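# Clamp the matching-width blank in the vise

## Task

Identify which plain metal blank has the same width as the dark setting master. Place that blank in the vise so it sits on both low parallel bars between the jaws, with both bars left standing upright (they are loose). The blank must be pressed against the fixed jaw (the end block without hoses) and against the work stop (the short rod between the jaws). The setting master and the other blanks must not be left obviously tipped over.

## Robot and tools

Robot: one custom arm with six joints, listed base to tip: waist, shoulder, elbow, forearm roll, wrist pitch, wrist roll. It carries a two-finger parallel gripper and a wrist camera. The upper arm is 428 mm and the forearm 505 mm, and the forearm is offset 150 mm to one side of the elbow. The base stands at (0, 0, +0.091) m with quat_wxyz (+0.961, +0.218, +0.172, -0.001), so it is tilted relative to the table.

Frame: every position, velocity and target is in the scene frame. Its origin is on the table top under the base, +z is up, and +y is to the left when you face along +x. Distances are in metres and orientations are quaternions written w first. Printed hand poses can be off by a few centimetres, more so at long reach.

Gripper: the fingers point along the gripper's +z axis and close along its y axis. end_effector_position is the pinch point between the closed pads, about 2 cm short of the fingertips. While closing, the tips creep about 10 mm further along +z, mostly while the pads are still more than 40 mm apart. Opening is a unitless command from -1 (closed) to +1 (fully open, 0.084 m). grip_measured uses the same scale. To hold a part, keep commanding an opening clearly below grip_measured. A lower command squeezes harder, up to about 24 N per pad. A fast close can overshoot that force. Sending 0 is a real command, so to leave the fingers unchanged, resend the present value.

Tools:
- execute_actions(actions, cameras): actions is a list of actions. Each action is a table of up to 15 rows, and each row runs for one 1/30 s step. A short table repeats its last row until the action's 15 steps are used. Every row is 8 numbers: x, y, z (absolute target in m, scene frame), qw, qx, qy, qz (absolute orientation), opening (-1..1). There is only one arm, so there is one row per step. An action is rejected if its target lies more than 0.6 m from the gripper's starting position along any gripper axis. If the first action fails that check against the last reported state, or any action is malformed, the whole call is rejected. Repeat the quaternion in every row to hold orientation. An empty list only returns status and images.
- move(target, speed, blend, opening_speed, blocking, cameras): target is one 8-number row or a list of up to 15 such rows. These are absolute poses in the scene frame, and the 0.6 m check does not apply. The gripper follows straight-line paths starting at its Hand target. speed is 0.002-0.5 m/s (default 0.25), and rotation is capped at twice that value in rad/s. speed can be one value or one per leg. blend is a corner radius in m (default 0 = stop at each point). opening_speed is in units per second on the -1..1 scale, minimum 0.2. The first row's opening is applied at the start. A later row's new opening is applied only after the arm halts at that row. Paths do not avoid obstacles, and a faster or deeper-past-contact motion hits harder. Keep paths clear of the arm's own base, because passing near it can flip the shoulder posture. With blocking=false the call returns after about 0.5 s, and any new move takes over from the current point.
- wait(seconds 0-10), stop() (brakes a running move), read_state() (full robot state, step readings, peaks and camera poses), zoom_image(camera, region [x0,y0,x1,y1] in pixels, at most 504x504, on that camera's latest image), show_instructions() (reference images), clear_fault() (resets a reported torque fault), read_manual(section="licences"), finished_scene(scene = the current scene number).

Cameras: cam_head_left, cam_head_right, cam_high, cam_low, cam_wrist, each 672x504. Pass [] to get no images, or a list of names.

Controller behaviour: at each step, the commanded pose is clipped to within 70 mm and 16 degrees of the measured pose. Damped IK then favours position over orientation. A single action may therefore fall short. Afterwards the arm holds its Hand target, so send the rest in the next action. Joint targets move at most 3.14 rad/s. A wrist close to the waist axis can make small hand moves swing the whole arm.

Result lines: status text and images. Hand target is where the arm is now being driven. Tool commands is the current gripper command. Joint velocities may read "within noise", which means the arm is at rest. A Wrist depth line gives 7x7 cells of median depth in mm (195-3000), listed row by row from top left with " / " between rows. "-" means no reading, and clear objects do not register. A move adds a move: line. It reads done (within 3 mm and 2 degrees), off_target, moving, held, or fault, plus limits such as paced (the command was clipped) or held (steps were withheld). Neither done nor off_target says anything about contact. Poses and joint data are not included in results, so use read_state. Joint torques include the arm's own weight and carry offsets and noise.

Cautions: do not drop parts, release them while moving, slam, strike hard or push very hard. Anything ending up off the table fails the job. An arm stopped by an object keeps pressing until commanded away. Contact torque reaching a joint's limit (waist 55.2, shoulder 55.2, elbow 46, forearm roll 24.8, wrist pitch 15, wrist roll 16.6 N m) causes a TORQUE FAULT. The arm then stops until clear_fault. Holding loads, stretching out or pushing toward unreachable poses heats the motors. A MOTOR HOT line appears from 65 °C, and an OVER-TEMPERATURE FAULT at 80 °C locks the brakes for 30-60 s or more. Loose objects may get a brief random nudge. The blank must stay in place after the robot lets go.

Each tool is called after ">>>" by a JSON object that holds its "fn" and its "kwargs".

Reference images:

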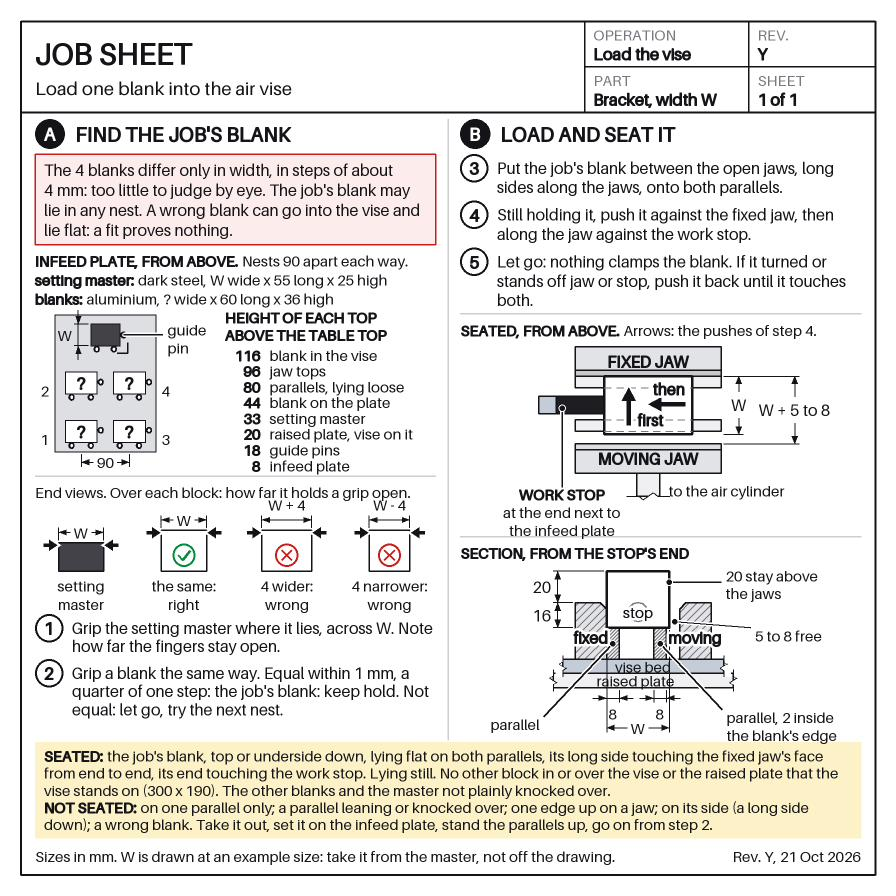

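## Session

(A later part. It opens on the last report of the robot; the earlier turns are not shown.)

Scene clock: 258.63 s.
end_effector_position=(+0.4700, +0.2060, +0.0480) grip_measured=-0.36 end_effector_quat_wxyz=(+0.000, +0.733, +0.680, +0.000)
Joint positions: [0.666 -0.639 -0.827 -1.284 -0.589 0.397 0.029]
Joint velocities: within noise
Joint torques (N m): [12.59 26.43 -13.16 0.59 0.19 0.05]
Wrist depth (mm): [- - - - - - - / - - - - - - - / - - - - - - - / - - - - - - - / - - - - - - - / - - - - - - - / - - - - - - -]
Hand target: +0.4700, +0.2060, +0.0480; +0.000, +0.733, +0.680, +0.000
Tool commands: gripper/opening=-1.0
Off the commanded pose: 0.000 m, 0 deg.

>>> {"fn": "move", "kwargs": {"target": [[0.470,0.206,0.22,0,0.7331,0.6801,0,-1],[0.619,-0.1504,0.22,0,0.6678,0.7443,0,-1],[0.619,-0.1504,0.15,0,0.6678,0.7443,0,-1]], "speed": [0.15,0.25,0.12], "blend": [0.03,0.02,0]}}

>>> {"fn": "read_state", "kwargs": {}}

>>> {"fn": "zoom_image", "kwargs": {"camera": "cam_head_right", "region": [330, 200, 530, 400]}}

>>> {"fn": "zoom_image", "kwargs": {"camera": "cam_high", "region": [240, 180, 380, 285]}}

>>> {"fn": "zoom_image", "kwargs": {"camera": "cam_low", "region": [200, 220, 360, 340]}}

Scene clock: 292.57 s.
Off the commanded pose: 0.000 m, 0 deg.
move: done

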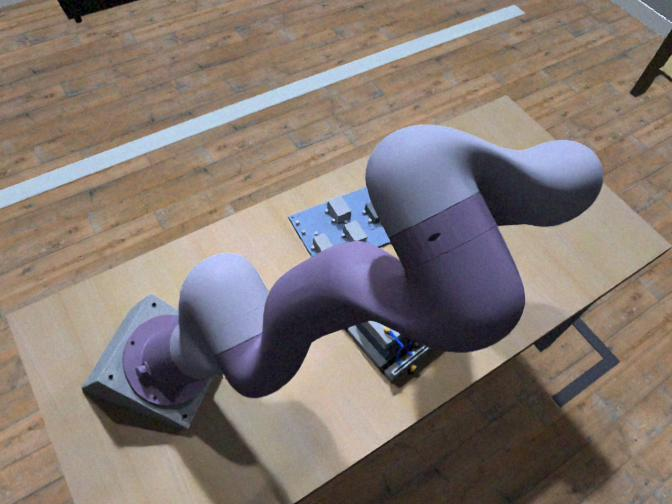

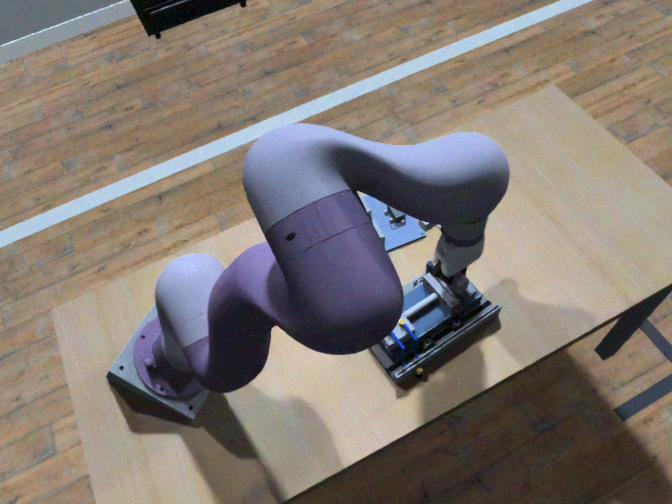

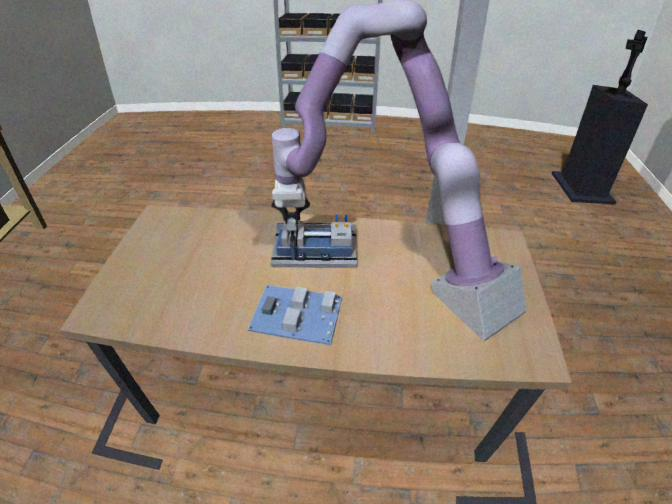

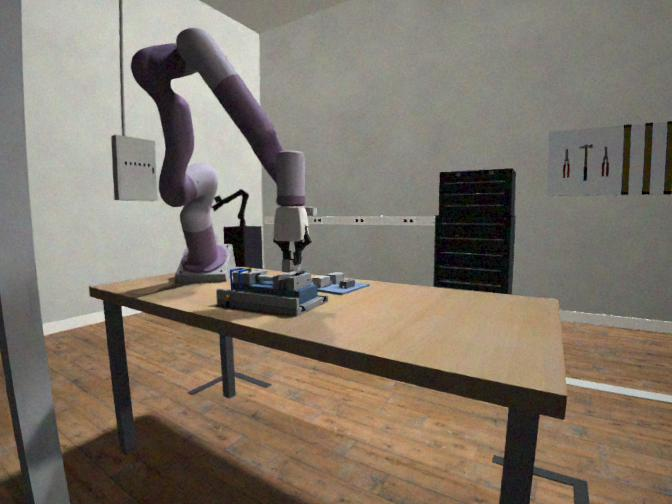

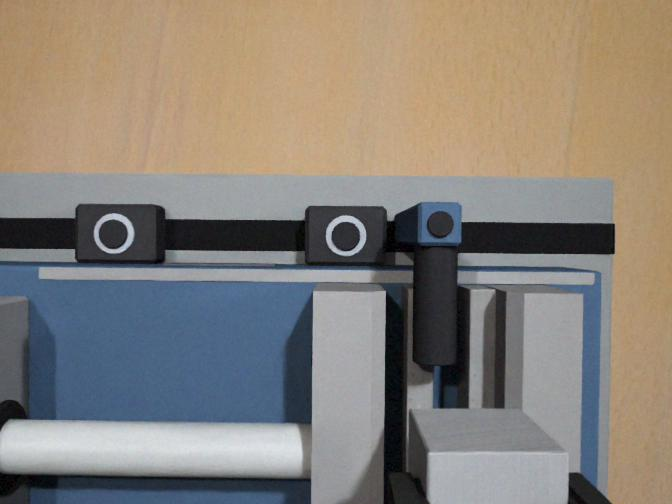

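Scene clock: 292.57 s.
end_effector_position=(+0.6191, -0.1504, +0.1502) grip_measured=-0.36 end_effector_quat_wxyz=(+0.000, +0.668, +0.744, +0.000)
Joint positions: [0.082 -0.044 -0.794 -0.888 -0.609 -0.889 0.029]
Joint velocities: within noise
Joint torques (N m): [6.01 24 -19.75 0.45 0.19 0.04]
Wrist depth (mm): [281 280 280 280 279 280 279 / 280 281 281 281 280 280 279 / 281 281 261 281 280 280 280 / 261 245 261 243 261 260 281 / 222 222 221 - - 201 281 / 216 222 222 - 222 - 281 / 197 197 197 - - - 282]
Hand target: +0.6190, -0.1504, +0.1500; +0.000, +0.668, +0.744, +0.000
Tool commands: gripper/opening=-1.0
Off the commanded pose: 0.000 m, 0 deg.

Scaled by 2.520 from the camera's 672x504 image, which has a finer 960x720 frame.

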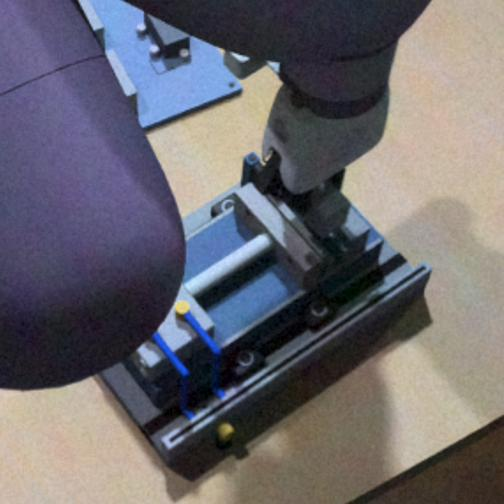

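Scaled by 3.600 from the camera's 672x504 image, which has a finer 960x720 frame.

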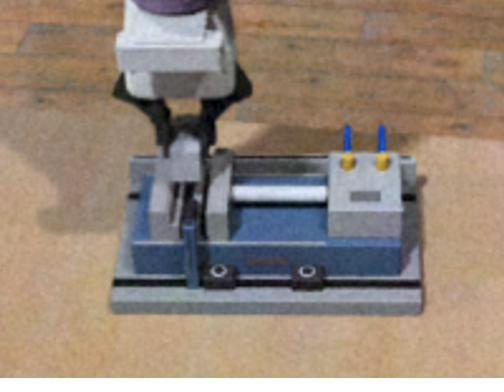

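Scaled by 3.150 from the camera's 672x504 image, which has a finer 960x720 frame.

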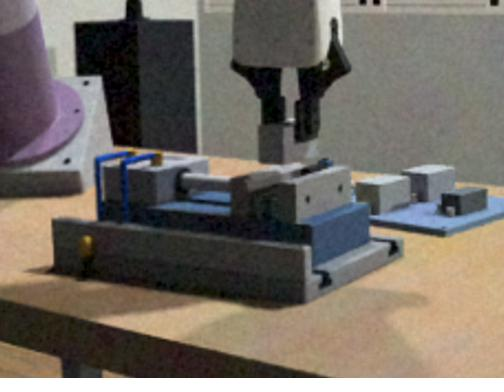

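>>> {"fn": "zoom_image", "kwargs": {"camera": "cam_wrist", "region": [370, 270, 600, 440]}}

Scaled by 2.191 from the camera's 672x504 image, which has a finer 960x720 frame.

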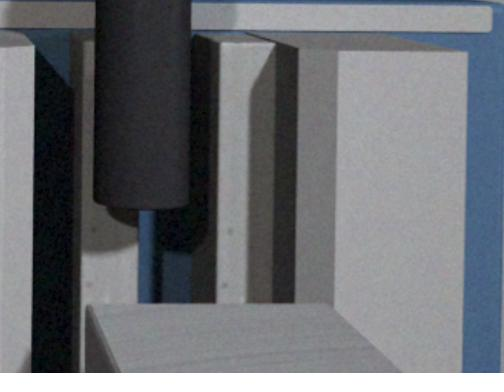

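>>> {"fn": "move", "kwargs": {"target": [[0.617,-0.1506,0.15,0,0.6678,0.7443,0,-1],[0.617,-0.1506,0.1205,0,0.6678,0.7443,0,-1]], "speed": [0.05,0.03], "cameras": ["cam_wrist","cam_head_right"]}}

>>> {"fn": "read_state", "kwargs": {}}

>>> {"fn": "zoom_image", "kwargs": {"camera": "cam_wrist", "region": [370, 270, 600, 500]}}

Scene clock: 319.83 s.
Off the commanded pose: 0.000 m, 0 deg.
move: done
Images, in order: cam_head_right, cam_wrist.

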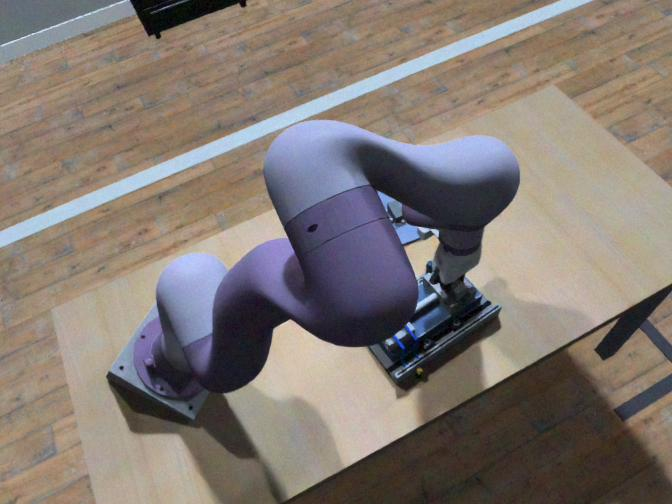

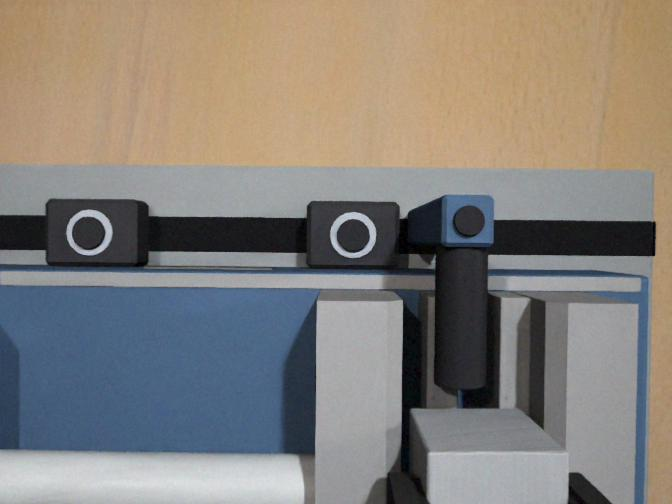

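Scene clock: 319.83 s.
end_effector_position=(+0.6170, -0.1506, +0.1206) grip_measured=-0.36 end_effector_quat_wxyz=(+0.000, +0.668, +0.744, +0.000)
Joint positions: [0.054 -0.096 -0.792 -0.957 -0.562 -0.832 0.029]
Joint velocities: within noise
Joint torques (N m): [6.55 25.51 -18.18 0.36 0.19 0.05]
Wrist depth (mm): [250 251 251 250 250 250 250 / 251 251 251 251 251 250 250 / 231 231 232 232 251 231 250 / 217 228 231 215 - 230 231 / - - - - - - - / - - - - - - - / - - - - - - 252]
Hand target: +0.6170, -0.1506, +0.1205; +0.000, +0.668, +0.744, +0.000
Tool commands: gripper/opening=-1.0
Off the commanded pose: 0.000 m, 0 deg.

Scaled by 2.191 from the camera's 672x504 image, which has a finer 960x720 frame.

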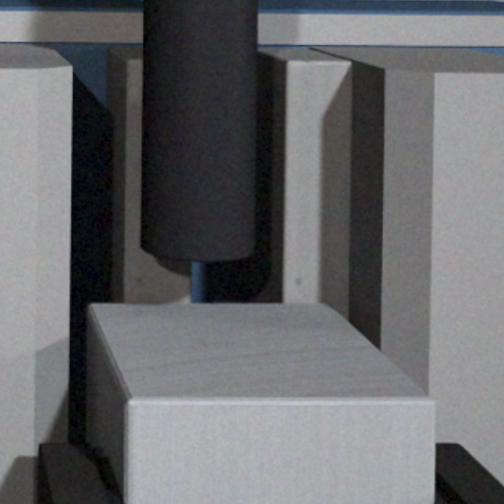

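>>> {"fn": "move", "kwargs": {"target": [[0.6208,-0.1502,0.1205,0,0.6678,0.7443,0,-1],[0.6197,-0.1405,0.1205,0,0.6678,0.7443,0,-1]], "speed": 0.02, "cameras": ["cam_wrist"]}}

>>> {"fn": "read_state", "kwargs": {}}

>>> {"fn": "zoom_image", "kwargs": {"camera": "cam_wrist", "region": [370, 270, 600, 500]}}

Scene clock: 335.83 s.
Off the commanded pose: 0.001 m, 0 deg.
move: done
Images, in order: cam_wrist.

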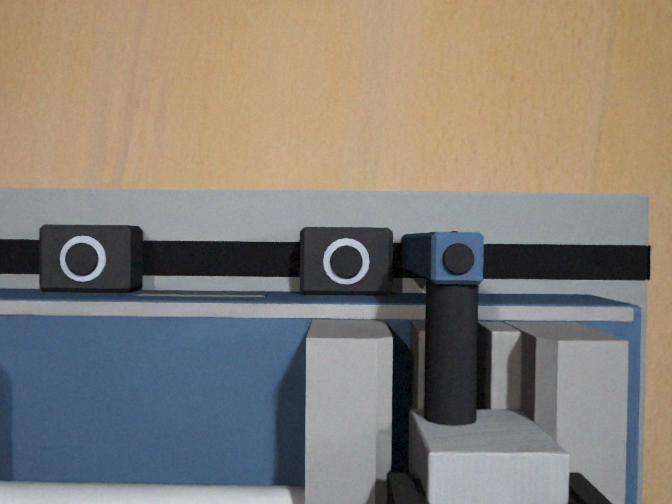

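Scene clock: 335.83 s.
end_effector_position=(+0.6191, -0.1412, +0.1204) grip_measured=-0.35 end_effector_quat_wxyz=(+0.000, +0.668, +0.744, -0.002)
Joint positions: [0.073 -0.109 -0.799 -0.962 -0.571 -0.809 0.029]
Joint velocities: within noise
Joint torques (N m): [13.17 20.91 -24.17 0.13 8.4 -0.45]
Wrist depth (mm): [250 250 250 250 249 249 248 / 251 250 251 250 249 249 249 / 251 251 251 251 250 250 250 / 216 231 231 215 231 231 230 / - 212 209 - - 228 231 / - - - - - - 251 / - - - - - - 251]
Hand target: +0.6197, -0.1405, +0.1205; +0.000, +0.668, +0.744, +0.000
Tool commands: gripper/opening=-1.0
Off the commanded pose: 0.001 m, 0 deg.

Scaled by 2.191 from the camera's 672x504 image, which has a finer 960x720 frame.

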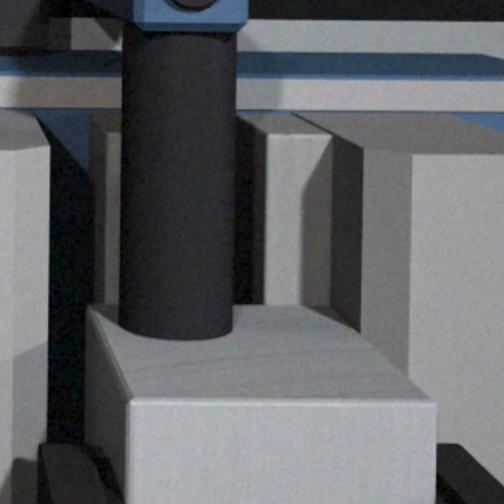

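>>> {"fn": "move", "kwargs": {"target": [[0.6192,-0.1411,0.1202,0,0.6678,0.7443,0,-1],[0.6192,-0.1411,0.1202,0,0.6678,0.7443,0,0.3],[0.6192,-0.1411,0.2,0,0.6678,0.7443,0,0.3],[0.667,-0.199,0.32,0,0.6678,0.7443,0,0.3]], "speed": [0.01,0.05,0.08,0.25], "opening_speed": 0.5}}

>>> {"fn": "zoom_image", "kwargs": {"camera": "cam_wrist", "region": [220, 110, 450, 380]}}

>>> {"fn": "read_state", "kwargs": {}}

>>> {"fn": "zoom_image", "kwargs": {"camera": "cam_wrist", "region": [290, 180, 400, 290]}}

>>> {"fn": "zoom_image", "kwargs": {"camera": "cam_high", "region": [260, 205, 330, 275]}}

Scene clock: 354.90 s.
Off the commanded pose: 0.000 m, 0 deg.
move: done

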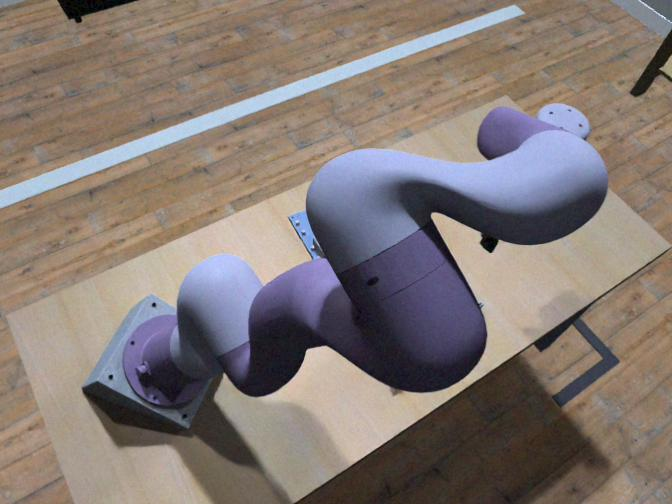

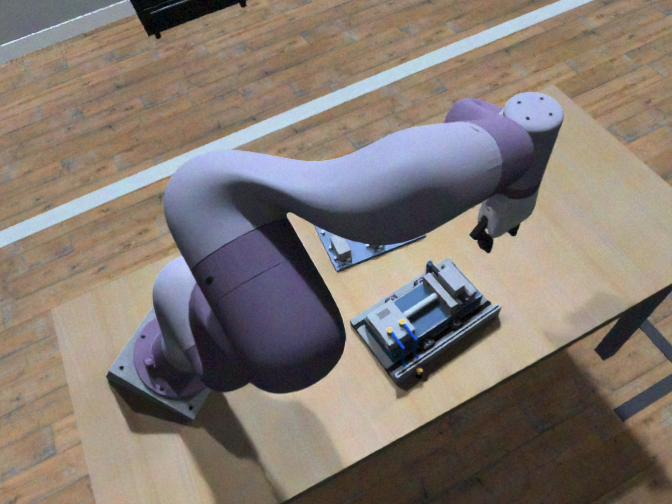

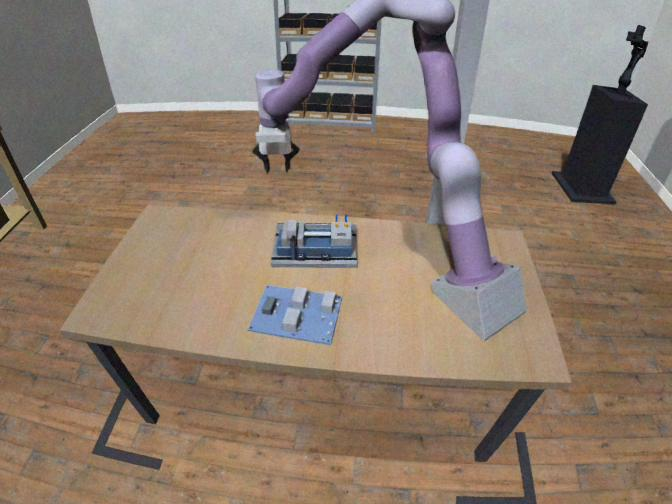

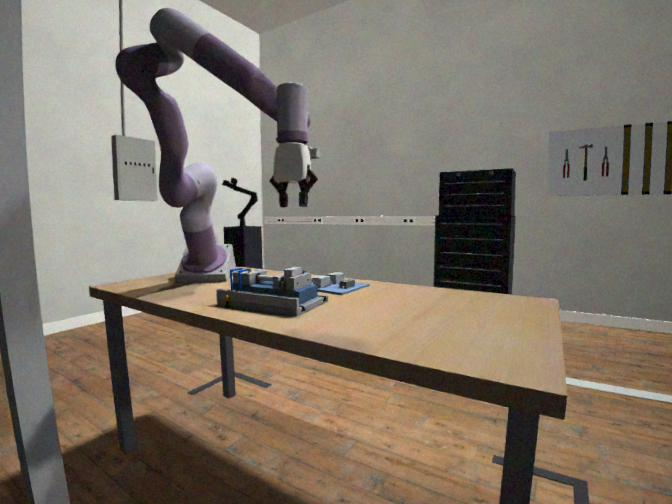

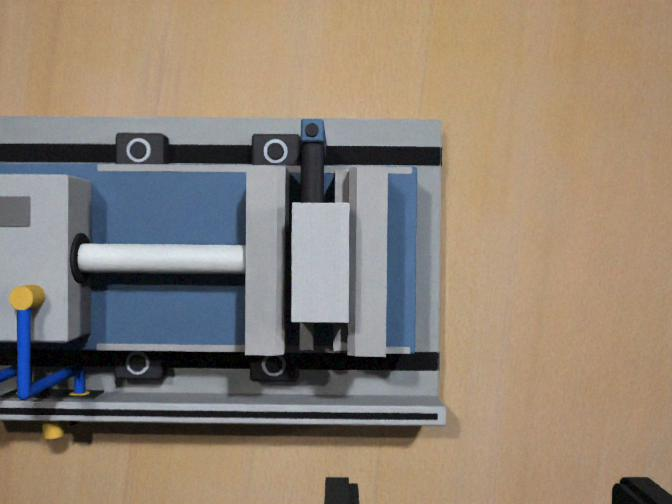

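Scaled by 1.867 from the camera's 672x504 image, which has a finer 960x720 frame.

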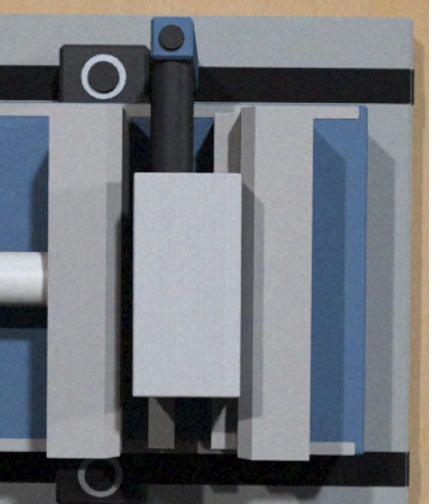

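Scene clock: 354.90 s.
end_effector_position=(+0.6669, -0.1989, +0.3198) grip_measured=+0.29 end_effector_quat_wxyz=(+0.000, +0.668, +0.744, +0.000)
Joint positions: [0.151 0.136 -0.985 -0.621 -0.921 -1.198 0.056]
Joint velocities: within noise
Joint torques (N m): [4.51 19.79 -25.31 0.75 0.12 0.02]
Wrist depth (mm): [449 448 449 450 449 449 447 / 450 449 449 449 449 448 448 / 371 391 391 354 430 450 450 / 355 372 366 335 430 449 451 / 357 392 392 355 432 451 451 / 405 412 416 417 431 453 451 / 453 453 454 454 453 453 453]
Hand target: +0.6670, -0.1990, +0.3200; +0.000, +0.668, +0.744, +0.000
Tool commands: gripper/opening=+0.3
Off the commanded pose: 0.000 m, 0 deg.

Scaled by 4.582 from the camera's 672x504 image, which has a finer 960x720 frame.

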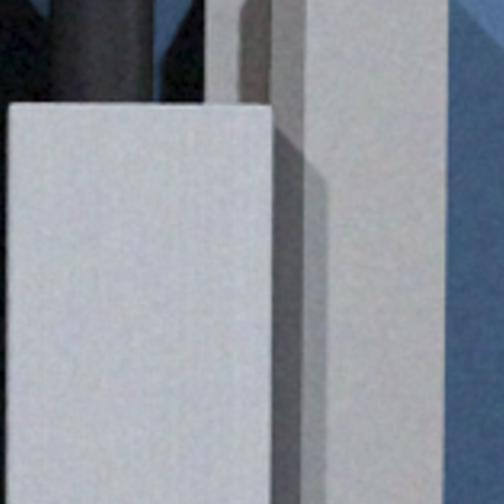

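Scaled by 7.200 from the camera's 672x504 image, which has a finer 960x720 frame.

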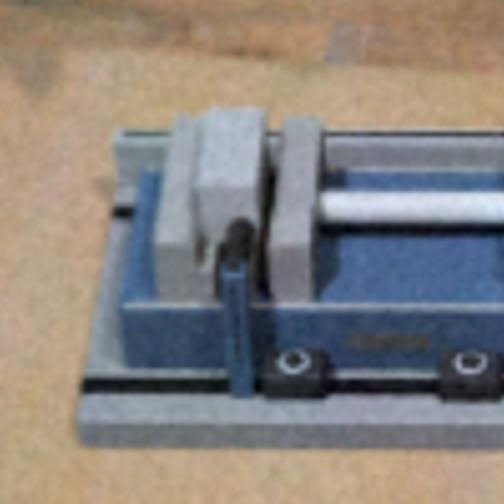

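>>> {"fn": "finished_scene", "kwargs": {"scene": 2}}

The scene is finished: the task was done.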